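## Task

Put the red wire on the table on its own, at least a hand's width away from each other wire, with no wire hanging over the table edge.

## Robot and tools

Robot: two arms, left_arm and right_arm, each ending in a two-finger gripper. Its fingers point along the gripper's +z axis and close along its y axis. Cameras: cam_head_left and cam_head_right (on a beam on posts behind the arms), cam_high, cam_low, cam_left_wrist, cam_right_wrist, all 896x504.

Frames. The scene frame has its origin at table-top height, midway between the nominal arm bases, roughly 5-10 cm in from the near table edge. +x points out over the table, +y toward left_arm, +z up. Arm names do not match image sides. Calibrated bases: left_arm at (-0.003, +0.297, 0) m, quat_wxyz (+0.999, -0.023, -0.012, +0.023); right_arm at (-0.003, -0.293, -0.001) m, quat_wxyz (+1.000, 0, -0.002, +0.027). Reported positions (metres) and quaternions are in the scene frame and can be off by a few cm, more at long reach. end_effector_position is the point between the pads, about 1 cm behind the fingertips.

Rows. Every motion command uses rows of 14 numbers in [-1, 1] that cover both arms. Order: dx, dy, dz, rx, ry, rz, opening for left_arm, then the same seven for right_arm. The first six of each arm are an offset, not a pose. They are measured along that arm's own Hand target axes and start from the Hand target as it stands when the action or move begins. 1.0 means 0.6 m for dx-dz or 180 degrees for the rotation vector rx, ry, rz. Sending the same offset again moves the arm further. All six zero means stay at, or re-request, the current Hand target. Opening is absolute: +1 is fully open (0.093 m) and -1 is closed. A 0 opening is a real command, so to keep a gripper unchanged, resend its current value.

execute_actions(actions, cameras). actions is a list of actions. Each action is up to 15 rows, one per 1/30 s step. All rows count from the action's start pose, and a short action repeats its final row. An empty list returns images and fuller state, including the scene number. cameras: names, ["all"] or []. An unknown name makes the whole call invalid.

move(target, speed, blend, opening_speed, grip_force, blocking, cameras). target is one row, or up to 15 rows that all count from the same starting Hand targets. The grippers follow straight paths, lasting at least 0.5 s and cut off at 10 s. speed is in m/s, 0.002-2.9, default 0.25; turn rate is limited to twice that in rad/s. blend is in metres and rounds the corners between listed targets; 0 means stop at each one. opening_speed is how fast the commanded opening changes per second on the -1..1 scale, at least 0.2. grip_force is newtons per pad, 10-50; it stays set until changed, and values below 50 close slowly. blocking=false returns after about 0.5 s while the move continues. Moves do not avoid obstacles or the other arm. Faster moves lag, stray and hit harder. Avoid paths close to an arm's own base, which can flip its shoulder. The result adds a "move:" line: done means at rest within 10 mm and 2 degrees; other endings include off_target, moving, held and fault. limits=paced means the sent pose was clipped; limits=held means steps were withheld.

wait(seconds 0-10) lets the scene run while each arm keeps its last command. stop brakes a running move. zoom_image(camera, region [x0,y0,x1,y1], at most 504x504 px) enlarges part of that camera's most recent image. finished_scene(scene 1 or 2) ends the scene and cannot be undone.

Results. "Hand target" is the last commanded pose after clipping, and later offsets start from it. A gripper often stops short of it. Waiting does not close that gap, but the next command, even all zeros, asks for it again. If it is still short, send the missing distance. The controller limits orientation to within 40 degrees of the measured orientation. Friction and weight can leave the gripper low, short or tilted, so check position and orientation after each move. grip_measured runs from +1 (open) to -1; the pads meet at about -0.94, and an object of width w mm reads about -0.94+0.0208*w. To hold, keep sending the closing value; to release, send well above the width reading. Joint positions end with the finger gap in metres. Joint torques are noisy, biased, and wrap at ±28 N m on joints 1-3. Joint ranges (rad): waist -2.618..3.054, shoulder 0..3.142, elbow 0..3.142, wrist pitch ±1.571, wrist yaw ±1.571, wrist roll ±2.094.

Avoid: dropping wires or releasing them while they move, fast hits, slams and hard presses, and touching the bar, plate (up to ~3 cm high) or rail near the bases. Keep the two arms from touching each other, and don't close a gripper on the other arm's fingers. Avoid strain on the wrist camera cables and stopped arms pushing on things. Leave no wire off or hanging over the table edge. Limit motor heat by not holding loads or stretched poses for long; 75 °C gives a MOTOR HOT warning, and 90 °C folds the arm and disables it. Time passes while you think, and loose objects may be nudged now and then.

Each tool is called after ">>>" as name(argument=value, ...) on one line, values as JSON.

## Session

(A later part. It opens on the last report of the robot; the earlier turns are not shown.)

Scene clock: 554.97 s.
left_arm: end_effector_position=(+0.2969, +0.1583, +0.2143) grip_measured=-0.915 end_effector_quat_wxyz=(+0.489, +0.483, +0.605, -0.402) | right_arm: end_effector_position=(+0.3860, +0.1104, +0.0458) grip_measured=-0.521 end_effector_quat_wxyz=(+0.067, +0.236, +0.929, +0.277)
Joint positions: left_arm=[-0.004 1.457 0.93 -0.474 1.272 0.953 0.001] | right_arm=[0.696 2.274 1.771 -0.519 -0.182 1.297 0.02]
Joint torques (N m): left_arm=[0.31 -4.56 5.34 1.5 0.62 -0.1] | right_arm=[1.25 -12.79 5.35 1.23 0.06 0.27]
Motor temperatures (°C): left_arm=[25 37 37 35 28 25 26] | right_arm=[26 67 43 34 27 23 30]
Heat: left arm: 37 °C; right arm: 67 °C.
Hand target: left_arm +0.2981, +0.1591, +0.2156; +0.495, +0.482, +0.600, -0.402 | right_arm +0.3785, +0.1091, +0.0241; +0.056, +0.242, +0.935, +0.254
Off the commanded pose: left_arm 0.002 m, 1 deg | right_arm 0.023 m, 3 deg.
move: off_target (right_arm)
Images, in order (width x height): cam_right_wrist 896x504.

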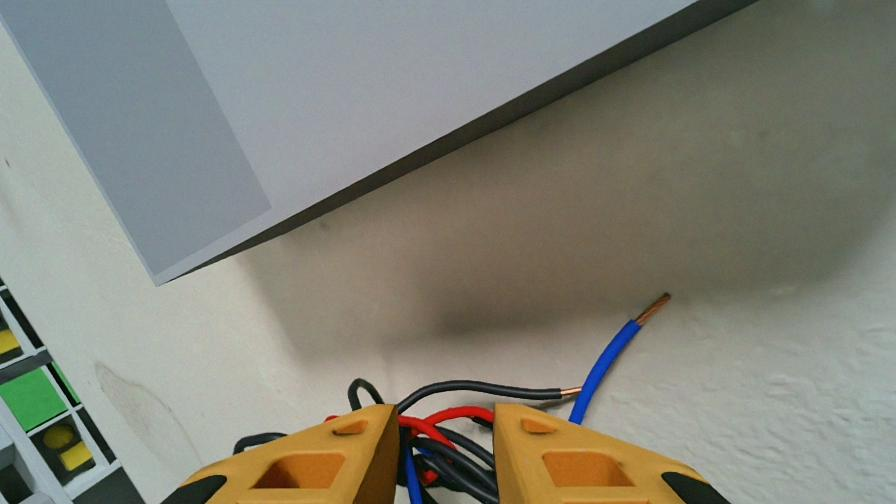

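>>> move(target=[[0,0,0,0,0,0,-0.921875,0.0,0.0,-0.06,0,0,0,-0.52],[0,0,0,0,0,0,-0.921875,-0.016,-0.012,-0.05,0,0,0,-0.52],[0,0,0,0,0,0,-0.921875,-0.016,-0.012,0.002,0,0,0,-0.52]], speed=0.1, cameras=["cam_right_wrist"])

>>> zoom_image(camera="cam_right_wrist", region=[300, 240, 560, 500])

Scene clock: 564.63 s.
left_arm: end_effector_position=(+0.2969, +0.1583, +0.2143) grip_measured=-0.915 end_effector_quat_wxyz=(+0.489, +0.483, +0.605, -0.402) | right_arm: end_effector_position=(+0.3869, +0.0948, +0.0294) grip_measured=-0.521 end_effector_quat_wxyz=(+0.062, +0.247, +0.931, +0.261)
Joint positions: left_arm=[-0.004 1.457 0.93 -0.474 1.272 0.953 0.001] | right_arm=[0.674 2.276 1.724 -0.505 -0.181 1.295 0.02]
Joint torques (N m): left_arm=[0.29 -4.63 5.35 1.49 0.62 -0.09] | right_arm=[1.4 -12.78 7.36 1.28 -0.09 0.1]
Motor temperatures (°C): left_arm=[25 37 37 35 28 25 26] | right_arm=[26 69 43 34 27 23 30]
Heat: left arm: 37 °C; right arm: 69 °C.
Hand target: left_arm +0.2981, +0.1591, +0.2156; +0.495, +0.482, +0.601, -0.402 | right_arm +0.3840, +0.0997, +0.0193; +0.056, +0.242, +0.935, +0.254
Off the commanded pose: left_arm 0.002 m, 1 deg | right_arm 0.012 m, 1 deg.
move: off_target (right_arm)
Images, in order (width x height): cam_right_wrist 896x504.

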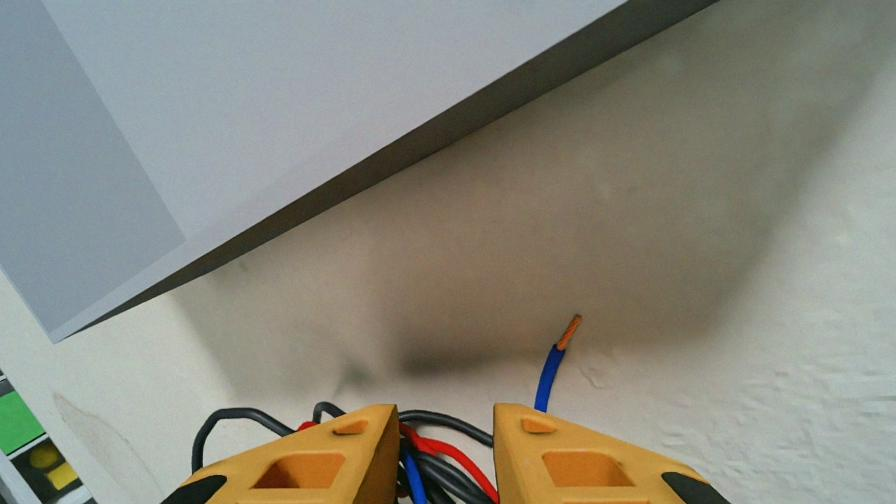

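Scaled by 1.938 from the camera's 896x504 image, which has a finer 1280x720 frame.

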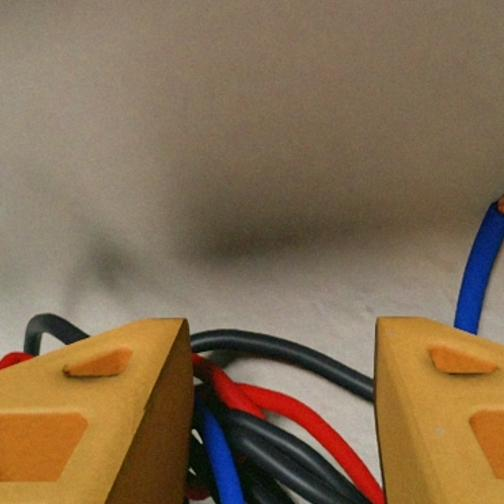

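>>> move(target=[[0,0,0,0,0,0,-0.921875,0,0,-0.17,0,0,0,-0.52],[0,0,0,0,0,0,-0.921875,-0.085,-0.307,-0.523,0,0,0,-0.52]], speed=0.2, blend=[0.03,0])

>>> move(target=[[-0.304,-0.0125,-0.008,0,0,0,-0.921875,0,0,0,0,0,0,-0.52],[-0.311,-0.106,0.03,0,0,0,-0.921875,0,0,0,0,0,0,-0.52]], speed=0.15, cameras=["cam_right_wrist","cam_low","cam_head_right"])

>>> zoom_image(camera="cam_low", region=[220, 40, 400, 250])

Scene clock: 583.37 s.
left_arm: end_effector_position=(+0.2969, +0.1583, +0.2143) grip_measured=-0.915 end_effector_quat_wxyz=(+0.489, +0.483, +0.605, -0.402) | right_arm: end_effector_position=(+0.2787, -0.2046, +0.1893) grip_measured=-0.521 end_effector_quat_wxyz=(+0.049, +0.249, +0.935, +0.247)
Joint positions: left_arm=[-0.004 1.457 0.93 -0.474 1.272 0.953 0.001] | right_arm=[0.007 1.409 1.303 -1.199 -0.437 0.641 0.02]
Joint torques (N m): left_arm=[0.28 -4.53 5.34 1.47 0.62 -0.1] | right_arm=[-0.08 -7.32 7.02 0.82 -0.35 -0.01]
Motor temperatures (°C): left_arm=[25 37 37 35 28 25 26] | right_arm=[26 69 42 33 27 23 30]
Heat: left arm: 37 °C; right arm: 69 °C.
Hand target: left_arm +0.2981, +0.1591, +0.2156; +0.495, +0.482, +0.601, -0.402 | right_arm +0.2790, -0.2042, +0.1970; +0.056, +0.242, +0.935, +0.254
Off the commanded pose: left_arm 0.002 m, 1 deg | right_arm 0.008 m, 2 deg.
move: done

Scene clock: 586.57 s.
left_arm: end_effector_position=(+0.2494, +0.0962, +0.3914) grip_measured=-0.915 end_effector_quat_wxyz=(+0.486, +0.480, +0.608, -0.405) | right_arm: end_effector_position=(+0.2787, -0.2046, +0.1893) grip_measured=-0.521 end_effector_quat_wxyz=(+0.049, +0.249, +0.935, +0.246)
Joint positions: left_arm=[-0.297 1.249 1.375 -0.652 1.056 0.427 0.001] | right_arm=[0.007 1.409 1.303 -1.199 -0.437 0.64 0.02]
Joint torques (N m): left_arm=[-0.77 -4 5.52 2.16 0.23 -0.13] | right_arm=[-0.23 -7.13 7.02 0.79 -0.35 0.02]
Motor temperatures (°C): left_arm=[25 37 37 35 28 25 26] | right_arm=[26 67 42 33 27 23 30]
Heat: left arm: 37 °C; right arm: 67 °C.
Hand target: left_arm +0.2479, +0.0945, +0.3958; +0.495, +0.482, +0.601, -0.402 | right_arm +0.2790, -0.2043, +0.1969; +0.056, +0.242, +0.935, +0.254
Off the commanded pose: left_arm 0.005 m, 1 deg | right_arm 0.008 m, 1 deg.
move: done
Images, in order (width x height): cam_head_right 896x504, cam_low 896x504, cam_right_wrist 896x504.

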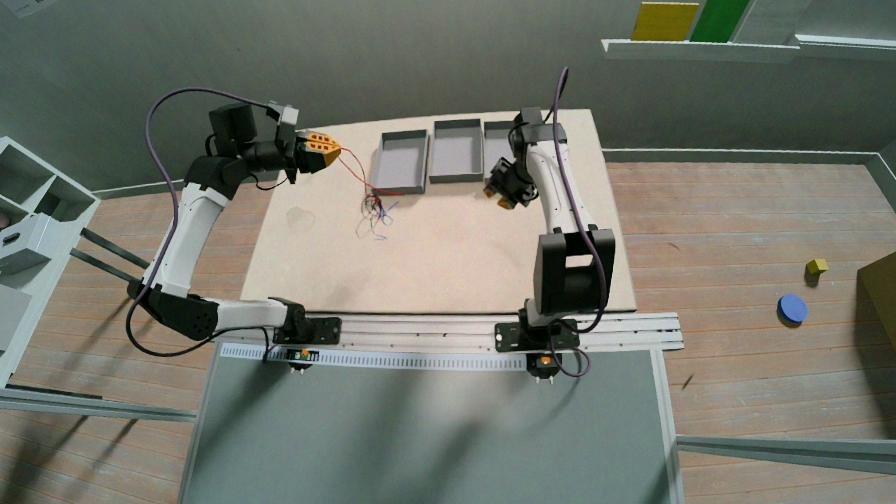

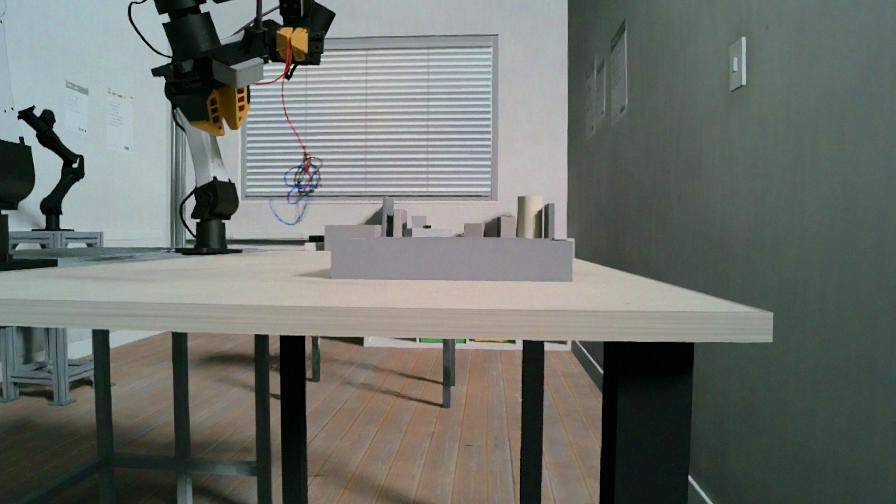

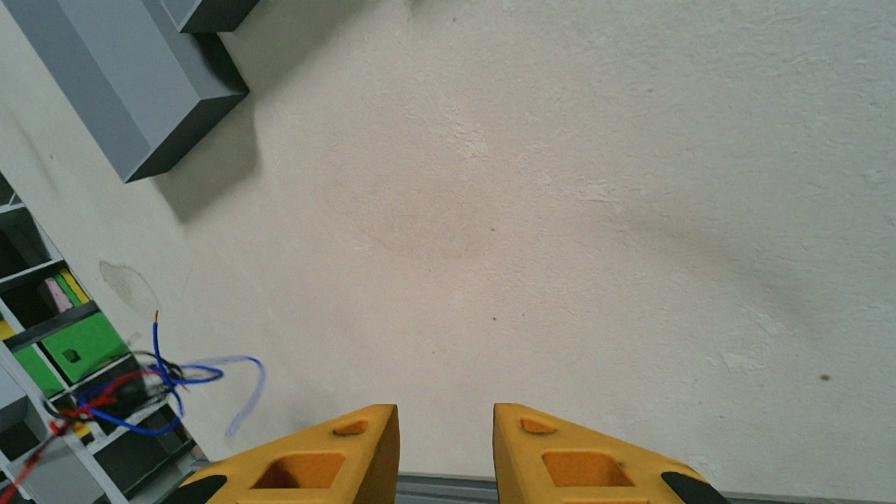

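Scaled by 2.400 from the camera's 896x504 image, which has a finer 1280x720 frame.

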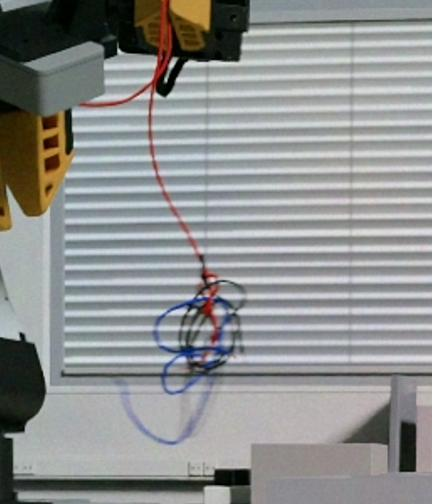

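>>> move(target=[0.311,0.002,0.059,0,0,0,-0.921875,0,0,0,0,0,0,-0.52], speed=0.12, cameras=["cam_right_wrist","cam_low","cam_high"])

>>> zoom_image(camera="cam_right_wrist", region=[50, 200, 350, 450])

Scene clock: 592.23 s.
left_arm: end_effector_position=(+0.2465, +0.0940, +0.2070) grip_measured=-0.915 end_effector_quat_wxyz=(+0.491, +0.483, +0.604, -0.401) | right_arm: end_effector_position=(+0.2787, -0.2046, +0.1893) grip_measured=-0.521 end_effector_quat_wxyz=(+0.049, +0.249, +0.935, +0.246)
Joint positions: left_arm=[-0.28 1.213 0.604 0.078 1.069 0.451 0.001] | right_arm=[0.007 1.409 1.303 -1.199 -0.437 0.64 0.02]
Joint torques (N m): left_arm=[0.42 -2.21 5.46 2.1 0.39 -0.05] | right_arm=[-0.58 -7.32 6.91 0.74 -0.35 -0.09]
Motor temperatures (°C): left_arm=[25 36 37 36 28 25 26] | right_arm=[26 65 42 32 27 23 30]
Heat: left arm: 37 °C; right arm: 65 °C.
Hand target: left_arm +0.2481, +0.0946, +0.2058; +0.495, +0.482, +0.601, -0.402 | right_arm +0.2790, -0.2043, +0.1969; +0.056, +0.242, +0.935, +0.254
Off the commanded pose: left_arm 0.002 m, 1 deg | right_arm 0.008 m, 1 deg.
move: done
Images, in order (width x height): cam_high 896x504, cam_low 896x504, cam_right_wrist 896x504.

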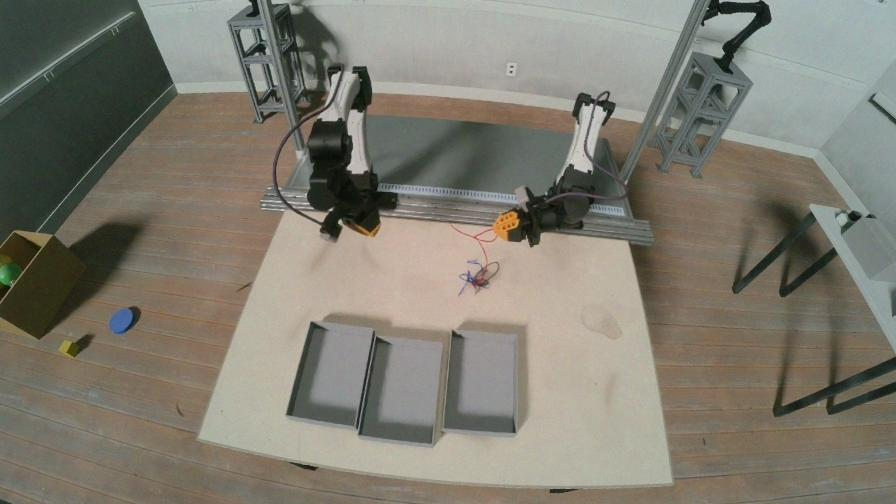

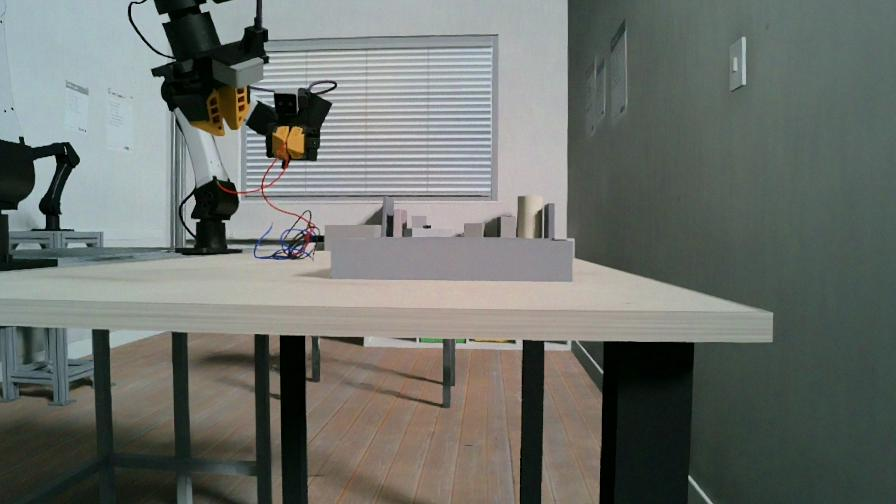

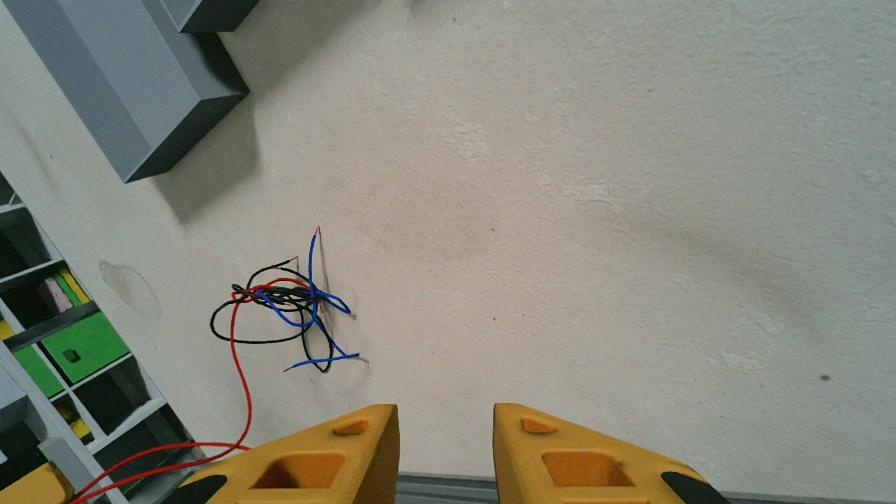

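Scaled by 1.680 from the camera's 896x504 image, which has a finer 1280x720 frame.

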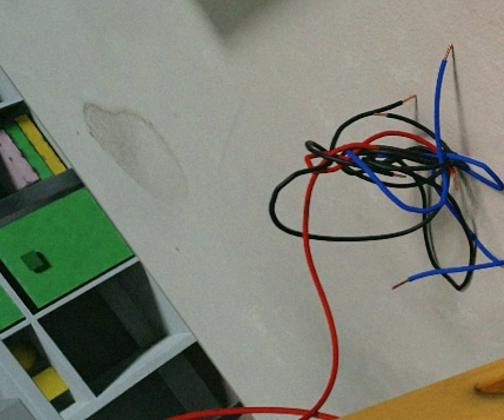

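>>> move(target=[0,0,0,0,0,0,-0.921875,0.172,0.225,0.283,0,0,0,-0.52], speed=0.15, cameras=["cam_right_wrist"])

>>> zoom_image(camera="cam_right_wrist", region=[300, 200, 560, 460])

Scene clock: 605.77 s.
left_arm: end_effector_position=(+0.2466, +0.0940, +0.2072) grip_measured=-0.915 end_effector_quat_wxyz=(+0.492, +0.483, +0.604, -0.401) | right_arm: end_effector_position=(+0.2761, +0.0182, +0.1156) grip_measured=-0.521 end_effector_quat_wxyz=(+0.044, +0.236, +0.938, +0.250)
Joint positions: left_arm=[-0.28 1.213 0.604 0.079 1.069 0.451 0.001] | right_arm=[0.711 1.717 1.289 -0.663 -0.187 1.302 0.02]
Joint torques (N m): left_arm=[0.43 -2.26 5.45 2.13 0.37 -0.07] | right_arm=[0.61 -8.9 8.12 1.3 0.08 0.19]
Motor temperatures (°C): left_arm=[25 35 37 37 28 25 26] | right_arm=[26 60 42 32 27 23 30]
Heat: left arm: 37 °C; right arm: 60 °C.
Hand target: left_arm +0.2481, +0.0946, +0.2058; +0.495, +0.482, +0.601, -0.402 | right_arm +0.2846, +0.0232, +0.1199; +0.056, +0.242, +0.935, +0.254
Off the commanded pose: left_arm 0.002 m, 1 deg | right_arm 0.011 m, 2 deg.
move: off_target (right_arm)
Images, in order (width x height): cam_right_wrist 896x504.

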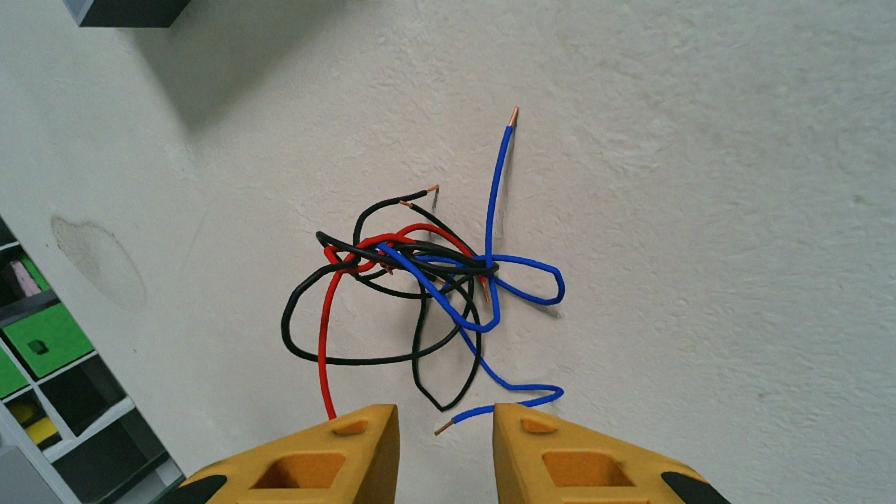

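Scaled by 1.938 from the camera's 896x504 image, which has a finer 1280x720 frame.

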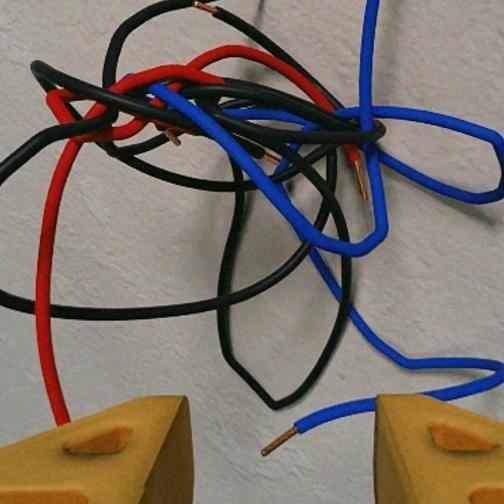

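>>> move(target=[0,0,0,0,0,0,-0.921875,-0.0245,0.025,0.1,0,0,0,-0.7], speed=0.1, cameras=["cam_right_wrist"])

>>> zoom_image(camera="cam_right_wrist", region=[330, 220, 560, 450])

Scene clock: 624.47 s.
left_arm: end_effector_position=(+0.2466, +0.0940, +0.2072) grip_measured=-0.915 end_effector_quat_wxyz=(+0.492, +0.483, +0.604, -0.401) | right_arm: end_effector_position=(+0.3079, +0.0484, +0.0709) grip_measured=-0.699 end_effector_quat_wxyz=(+0.043, +0.236, +0.938, +0.248)
Joint positions: left_arm=[-0.28 1.213 0.604 0.079 1.069 0.451 0.001] | right_arm=[0.711 1.923 1.368 -0.54 -0.187 1.303 0.012]
Joint torques (N m): left_arm=[0.39 -2.24 5.42 2.14 0.37 -0.04] | right_arm=[0.44 -10.66 8.4 1.28 0.14 0.27]
Motor temperatures (°C): left_arm=[25 34 37 37 28 25 26] | right_arm=[26 56 45 32 27 23 29]
Heat: left arm: 37 °C; right arm: 56 °C.
Hand target: left_arm +0.2481, +0.0946, +0.2058; +0.495, +0.482, +0.601, -0.402 | right_arm +0.3175, +0.0543, +0.0753; +0.056, +0.242, +0.935, +0.254
Off the commanded pose: left_arm 0.002 m, 1 deg | right_arm 0.012 m, 2 deg.
move: off_target (right_arm)
Images, in order (width x height): cam_right_wrist 896x504.

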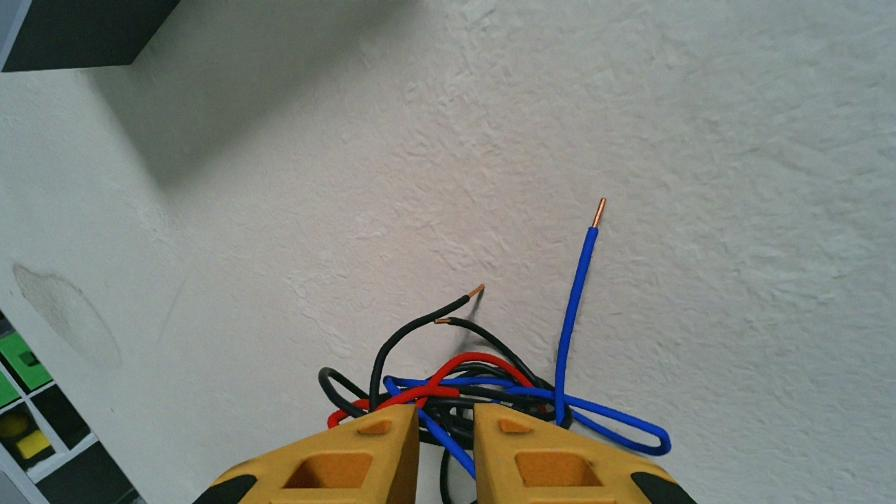

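Scaled by 2.191 from the camera's 896x504 image, which has a finer 1280x720 frame.

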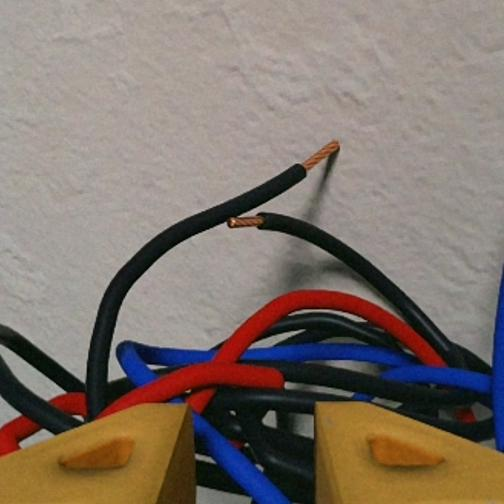

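>>> move(target=[0,0,0,0,0,0,-0.921875,0.004,0.0,0.072,0,0,0,-0.7], speed=0.08, cameras=["cam_right_wrist"])

>>> zoom_image(camera="cam_right_wrist", region=[330, 270, 560, 500])

Scene clock: 631.10 s.
left_arm: end_effector_position=(+0.2466, +0.0940, +0.2072) grip_measured=-0.915 end_effector_quat_wxyz=(+0.492, +0.483, +0.604, -0.401) | right_arm: end_effector_position=(+0.3233, +0.0691, +0.0407) grip_measured=-0.699 end_effector_quat_wxyz=(+0.053, +0.239, +0.935, +0.257)
Joint positions: left_arm=[-0.28 1.213 0.604 0.079 1.069 0.451 0.001] | right_arm=[0.725 2.037 1.394 -0.424 -0.17 1.323 0.012]
Joint torques (N m): left_arm=[0.43 -2.25 5.39 2.13 0.38 -0.05] | right_arm=[1.24 -11.07 7.64 1.23 0.09 0.27]
Motor temperatures (°C): left_arm=[25 34 37 37 28 25 26] | right_arm=[26 57 45 33 27 23 29]
Heat: left arm: 37 °C; right arm: 57 °C.
Hand target: left_arm +0.2481, +0.0946, +0.2058; +0.495, +0.482, +0.601, -0.402 | right_arm +0.3252, +0.0748, +0.0380; +0.056, +0.242, +0.935, +0.254
Off the commanded pose: left_arm 0.002 m, 1 deg | right_arm 0.007 m, 1 deg.
move: done
Images, in order (width x height): cam_right_wrist 896x504.

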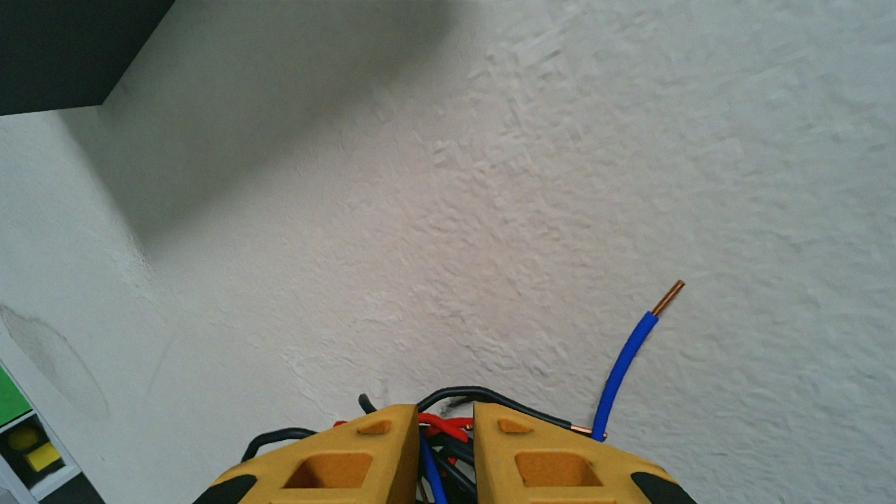

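Scaled by 2.191 from the camera's 896x504 image, which has a finer 1280x720 frame.

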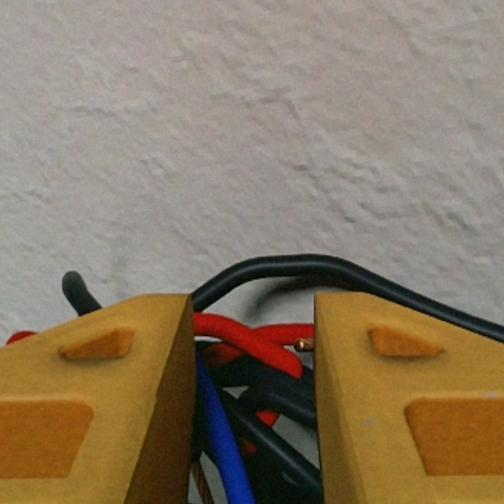

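>>> move(target=[[0,0,0,0,0,0,-0.921875,-0.010,0.0,-0.004,0,0,0,-0.7],[0,0,0,0,0,0,-0.921875,-0.010,0.0,-0.004,0,0,0,-1]], speed=0.06, opening_speed=0.5, cameras=["cam_right_wrist"])

>>> zoom_image(camera="cam_right_wrist", region=[330, 270, 560, 500])

Scene clock: 637.60 s.
left_arm: end_effector_position=(+0.2466, +0.0940, +0.2072) grip_measured=-0.915 end_effector_quat_wxyz=(+0.492, +0.483, +0.604, -0.401) | right_arm: end_effector_position=(+0.3245, +0.0703, +0.0427) grip_measured=-0.989 end_effector_quat_wxyz=(+0.055, +0.238, +0.934, +0.259)
Joint positions: left_arm=[-0.28 1.213 0.604 0.079 1.069 0.451 0.001] | right_arm=[0.725 2.037 1.4 -0.424 -0.17 1.323 0]
Joint torques (N m): left_arm=[0.43 -2.25 5.42 2.14 0.36 -0.06] | right_arm=[-0.09 -11.17 7.73 1.17 -0.07 0.07]
Motor temperatures (°C): left_arm=[25 34 37 37 28 25 26] | right_arm=[26 57 45 33 27 23 29]
Heat: left arm: 37 °C; right arm: 57 °C.
Hand target: left_arm +0.2481, +0.0946, +0.2058; +0.495, +0.482, +0.601, -0.402 | right_arm +0.3299, +0.0709, +0.0400; +0.056, +0.242, +0.935, +0.254
Off the commanded pose: left_arm 0.002 m, 1 deg | right_arm 0.006 m, 1 deg.
move: done
Images, in order (width x height): cam_right_wrist 896x504.

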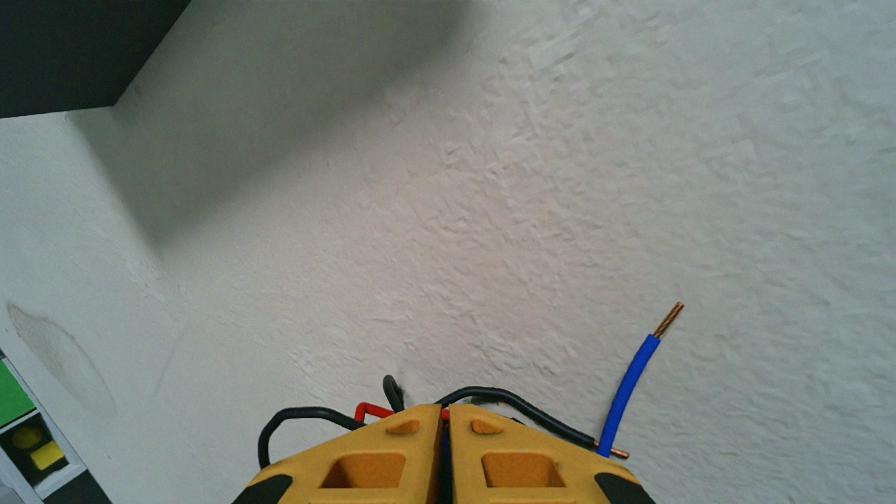

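Scaled by 2.191 from the camera's 896x504 image, which has a finer 1280x720 frame.

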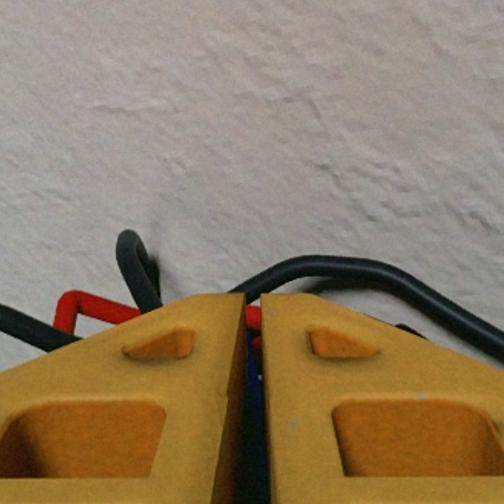

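>>> move(target=[0,0,0,0,0,0,-0.921875,-0.03,0.0,-0.1,0,0,0,-1], speed=0.06, cameras=["cam_right_wrist","cam_low","cam_high"])

>>> zoom_image(camera="cam_right_wrist", region=[230, 204, 660, 504])

>>> zoom_image(camera="cam_low", region=[220, 120, 400, 270])

>>> zoom_image(camera="cam_high", region=[410, 210, 540, 310])

Scene clock: 643.43 s.
left_arm: end_effector_position=(+0.2466, +0.0940, +0.2072) grip_measured=-0.915 end_effector_quat_wxyz=(+0.492, +0.483, +0.604, -0.401) | right_arm: end_effector_position=(+0.3259, +0.0314, +0.0686) grip_measured=-0.989 end_effector_quat_wxyz=(+0.045, +0.251, +0.939, +0.232)
Joint positions: left_arm=[-0.28 1.213 0.604 0.079 1.069 0.451 0.001] | right_arm=[0.658 1.949 1.41 -0.591 -0.184 1.275 0]
Joint torques (N m): left_arm=[0.4 -2.25 5.41 2.13 0.37 -0.06] | right_arm=[-0.12 -15.64 7.9 1.1 -0.18 -0.02]
Motor temperatures (°C): left_arm=[25 33 37 37 28 25 26] | right_arm=[26 58 46 33 27 23 30]
Heat: left arm: 37 °C; right arm: 58 °C.
Hand target: left_arm +0.2481, +0.0946, +0.2058; +0.495, +0.482, +0.601, -0.402 | right_arm +0.3320, +0.0353, +0.0915; +0.056, +0.242, +0.935, +0.254
Off the commanded pose: left_arm 0.002 m, 1 deg | right_arm 0.024 m, 3 deg.
move: off_target (right_arm)
Images, in order (width x height): cam_high 896x504, cam_low 896x504, cam_right_wrist 896x504.

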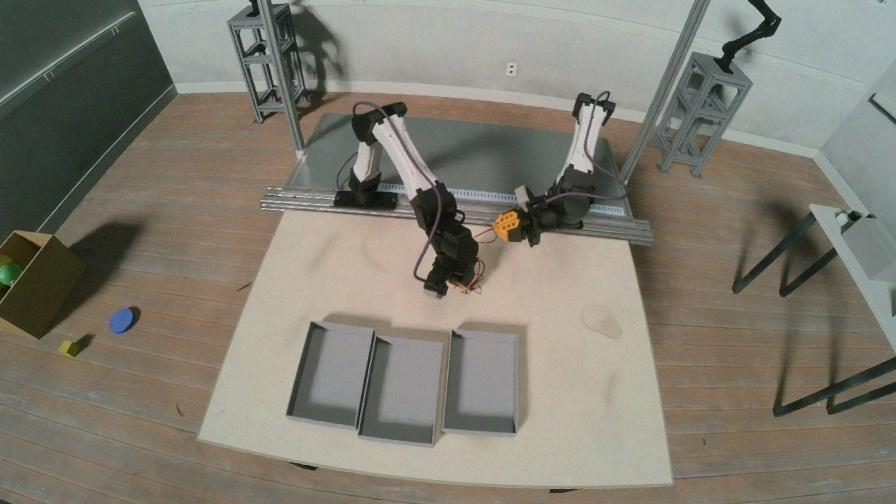

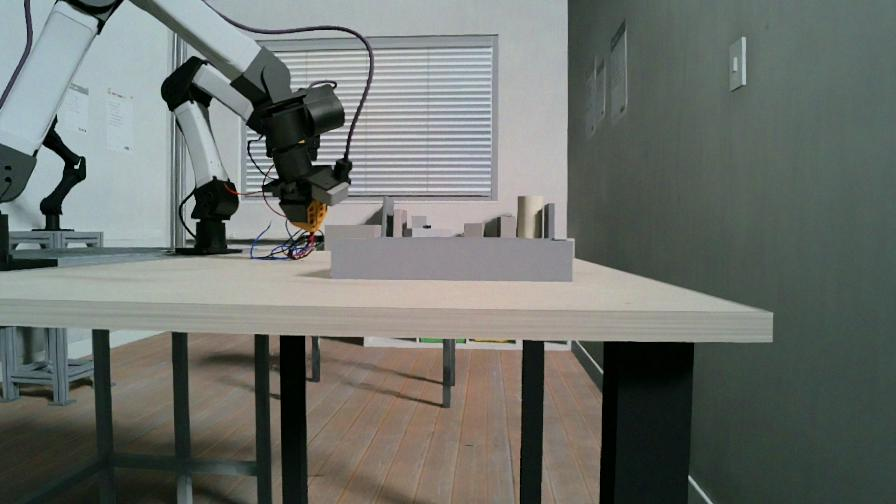

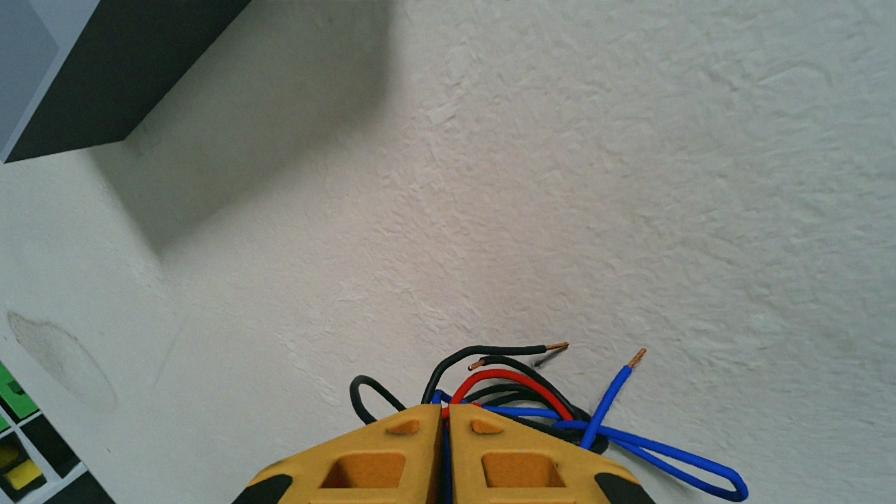

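Scaled by 1.172 from the camera's 896x504 image, which has a finer 1280x720 frame.

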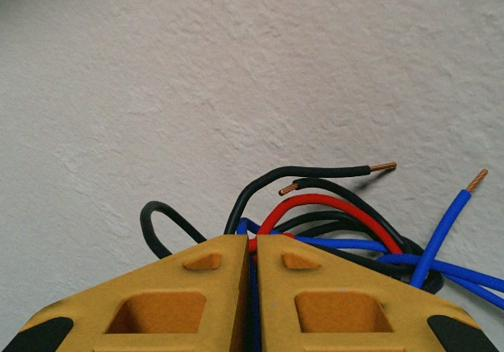

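Scaled by 2.800 from the camera's 896x504 image, which has a finer 1280x720 frame.

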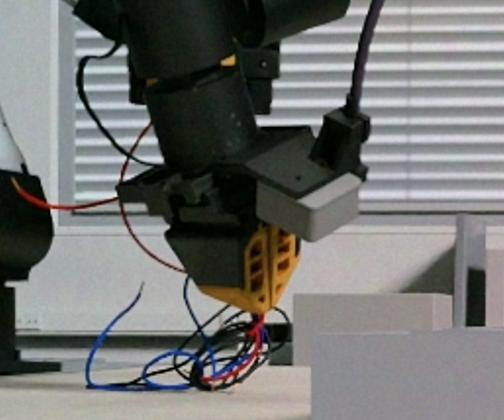

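Scaled by 3.877 from the camera's 896x504 image, which has a finer 1280x720 frame.

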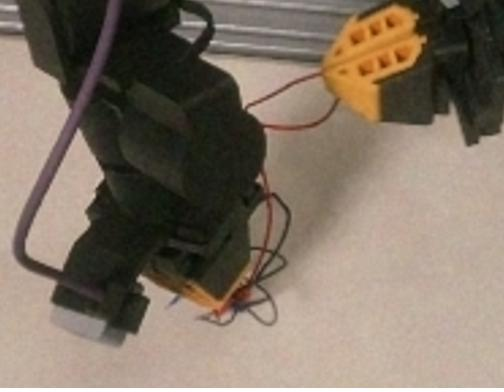

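>>> move(target=[0,0,0,0,0,0,-0.921875,0.0,0.08,-0.13,0,0,0,-1], speed=0.08, cameras=["cam_right_wrist","cam_low","cam_left_wrist"])

>>> zoom_image(camera="cam_right_wrist", region=[230, 204, 660, 504])

>>> zoom_image(camera="cam_low", region=[220, 120, 400, 270])

>>> zoom_image(camera="cam_left_wrist", region=[300, 204, 730, 504])

Scene clock: 650.33 s.
left_arm: end_effector_position=(+0.2465, +0.0940, +0.2072) grip_measured=-0.915 end_effector_quat_wxyz=(+0.492, +0.483, +0.603, -0.401) | right_arm: end_effector_position=(+0.3316, +0.0366, +0.1651) grip_measured=-0.989 end_effector_quat_wxyz=(+0.049, +0.248, +0.938, +0.237)
Joint positions: left_arm=[-0.28 1.213 0.604 0.079 1.069 0.451 0.001] | right_arm=[0.658 1.928 1.763 -0.953 -0.184 1.272 0]
Joint torques (N m): left_arm=[0.43 -2.29 5.38 2.14 0.37 -0.05] | right_arm=[-0.47 -14.65 8.13 1.09 -0.18 -0.04]
Motor temperatures (°C): left_arm=[25 33 37 37 28 25 26] | right_arm=[26 63 46 32 27 23 30]
Heat: left arm: 37 °C; right arm: 63 °C.
Hand target: left_arm +0.2481, +0.0946, +0.2058; +0.495, +0.482, +0.601, -0.402 | right_arm +0.3345, +0.0365, +0.1830; +0.056, +0.242, +0.935, +0.254
Off the commanded pose: left_arm 0.002 m, 1 deg | right_arm 0.018 m, 2 deg.
move: off_target (right_arm)
Images, in order (width x height): cam_low 896x504, cam_left_wrist 896x504, cam_right_wrist 896x504.

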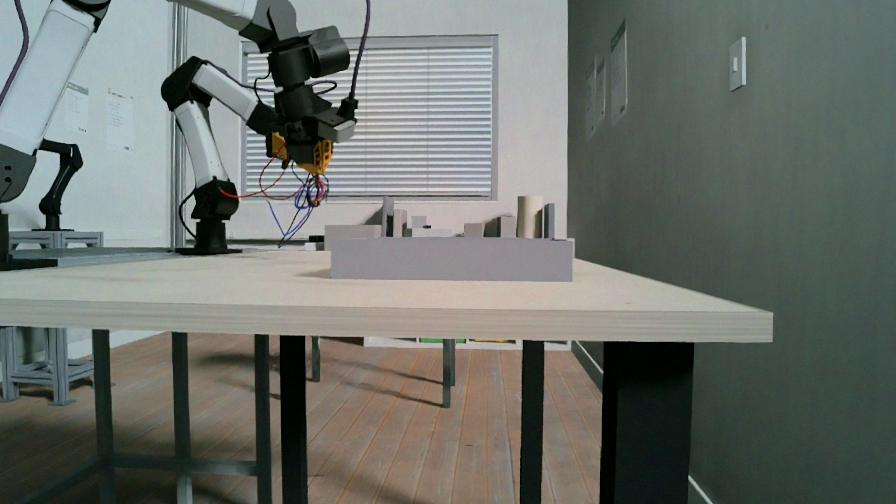

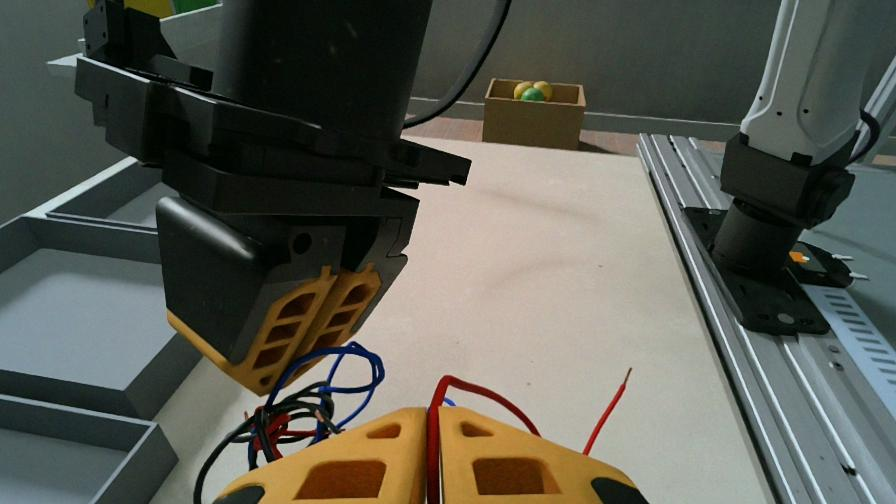

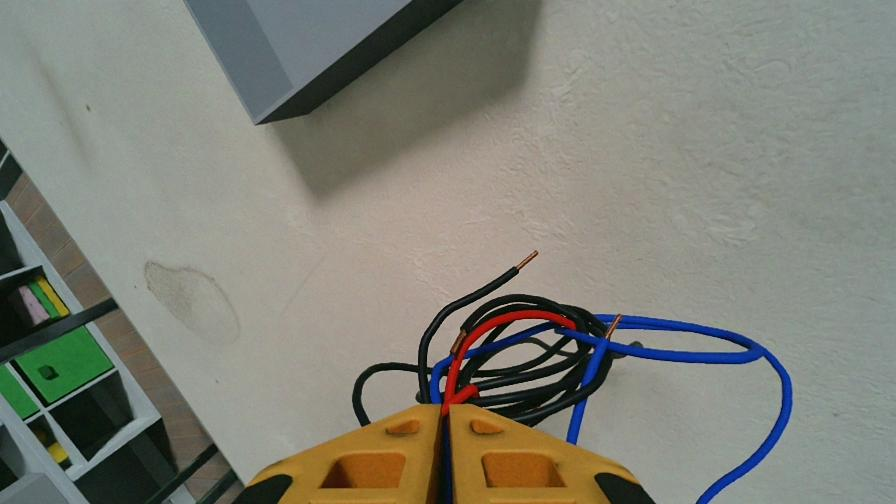

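Scaled by 1.172 from the camera's 896x504 image, which has a finer 1280x720 frame.

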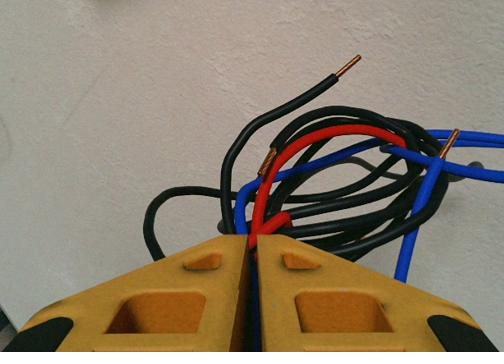

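Scaled by 2.800 from the camera's 896x504 image, which has a finer 1280x720 frame.

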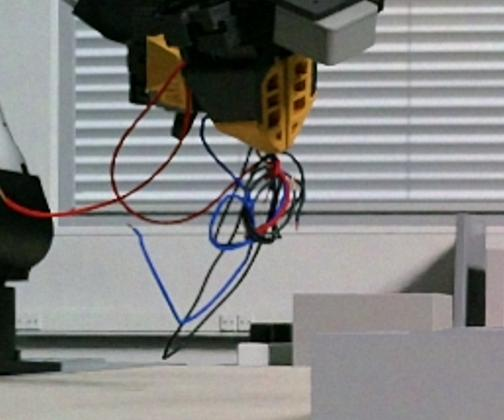

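Scaled by 1.172 from the camera's 896x504 image, which has a finer 1280x720 frame.

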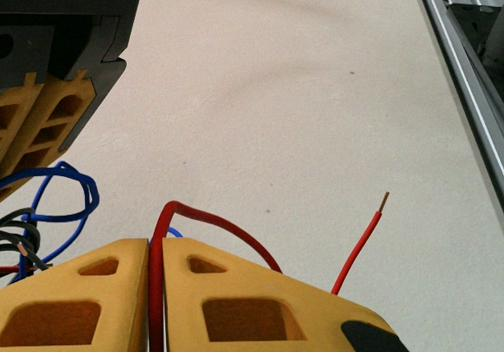

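>>> move(target=[[0,0,0,0,0,0,-0.921875,0,0,0,0,0,0,-1],[0,0,0,0,0,0,-0.4,0,0,0,0,0,0,-1],[0.0,0,-0.15,0,0,0,-0.4,0.043,-0.086,-0.086,0,0,0,-1]], speed=0.1, cameras=["cam_right_wrist","cam_low","cam_left_wrist","cam_high"])

>>> zoom_image(camera="cam_right_wrist", region=[330, 204, 660, 454])

>>> zoom_image(camera="cam_left_wrist", region=[200, 154, 630, 454])

Scene clock: 667.17 s.
left_arm: end_effector_position=(+0.2238, +0.1785, +0.2158) grip_measured=-0.402 end_effector_quat_wxyz=(+0.485, +0.476, +0.608, -0.410) | right_arm: end_effector_position=(+0.2826, -0.0078, +0.2010) grip_measured=-0.989 end_effector_quat_wxyz=(+0.060, +0.246, +0.934, +0.253)
Joint positions: left_arm=[0.112 1.269 0.839 -0.97 1.323 1.342 0.026] | right_arm=[0.653 1.644 1.542 -0.976 -0.187 1.268 0]
Joint torques (N m): left_arm=[0.47 -2.03 7.69 0.52 0.65 0.18] | right_arm=[-0.7 -11.52 4.6 1.17 -0.12 0.01]
Motor temperatures (°C): left_arm=[25 33 37 37 28 25 26] | right_arm=[26 66 46 32 27 23 30]
Heat: left arm: 37 °C; right arm: 66 °C.
Hand target: left_arm +0.2295, +0.1811, +0.2227; +0.495, +0.482, +0.601, -0.402 | right_arm +0.2783, -0.0130, +0.2022; +0.056, +0.242, +0.935, +0.254
Off the commanded pose: left_arm 0.009 m, 2 deg | right_arm 0.007 m, 1 deg.
move: done
Images, in order (width x height): cam_high 896x504, cam_low 896x504, cam_left_wrist 896x504, cam_right_wrist 896x504.

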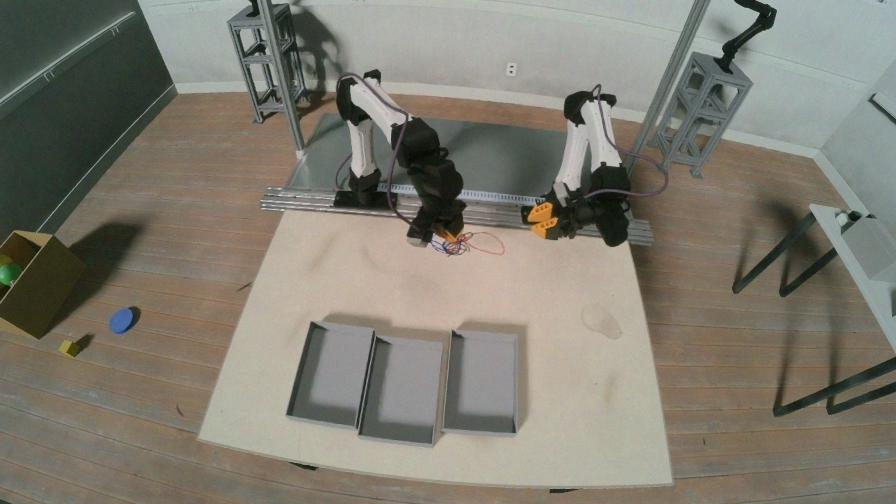

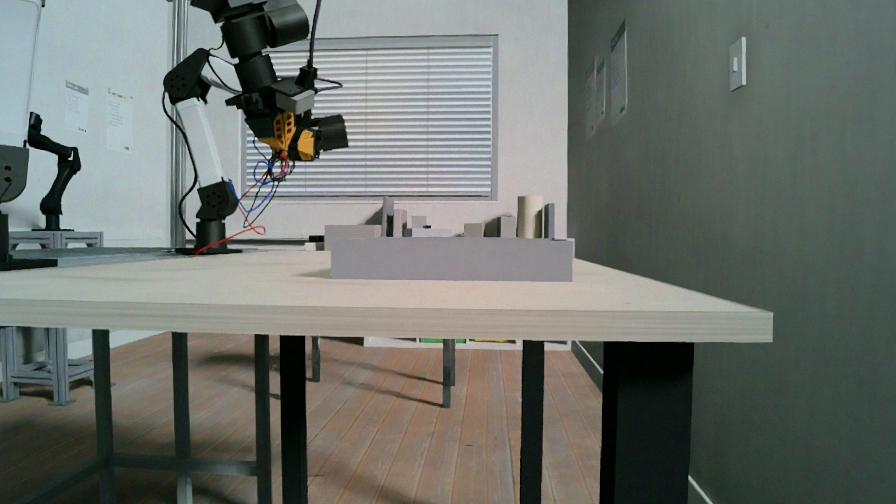

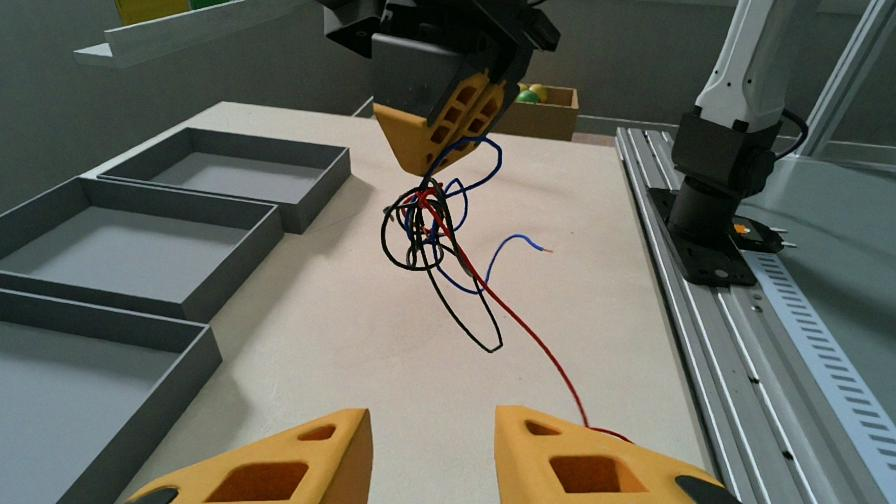

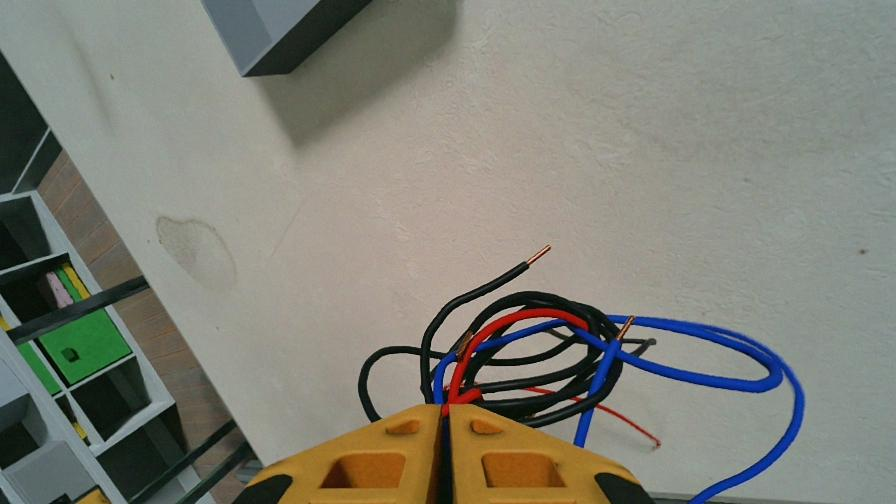

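Scaled by 1.527 from the camera's 896x504 image, which has a finer 1280x720 frame.

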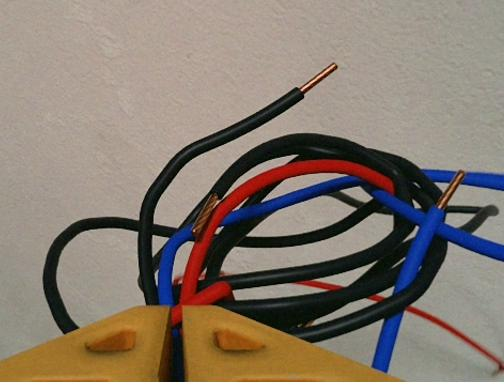

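Scaled by 1.172 from the camera's 896x504 image, which has a finer 1280x720 frame.

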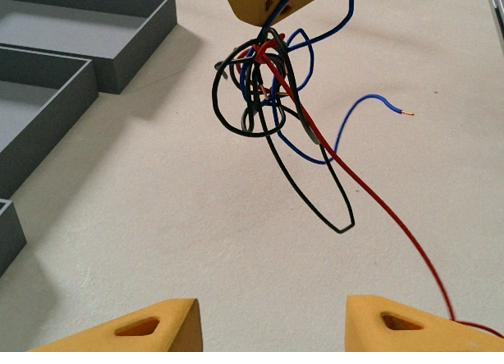

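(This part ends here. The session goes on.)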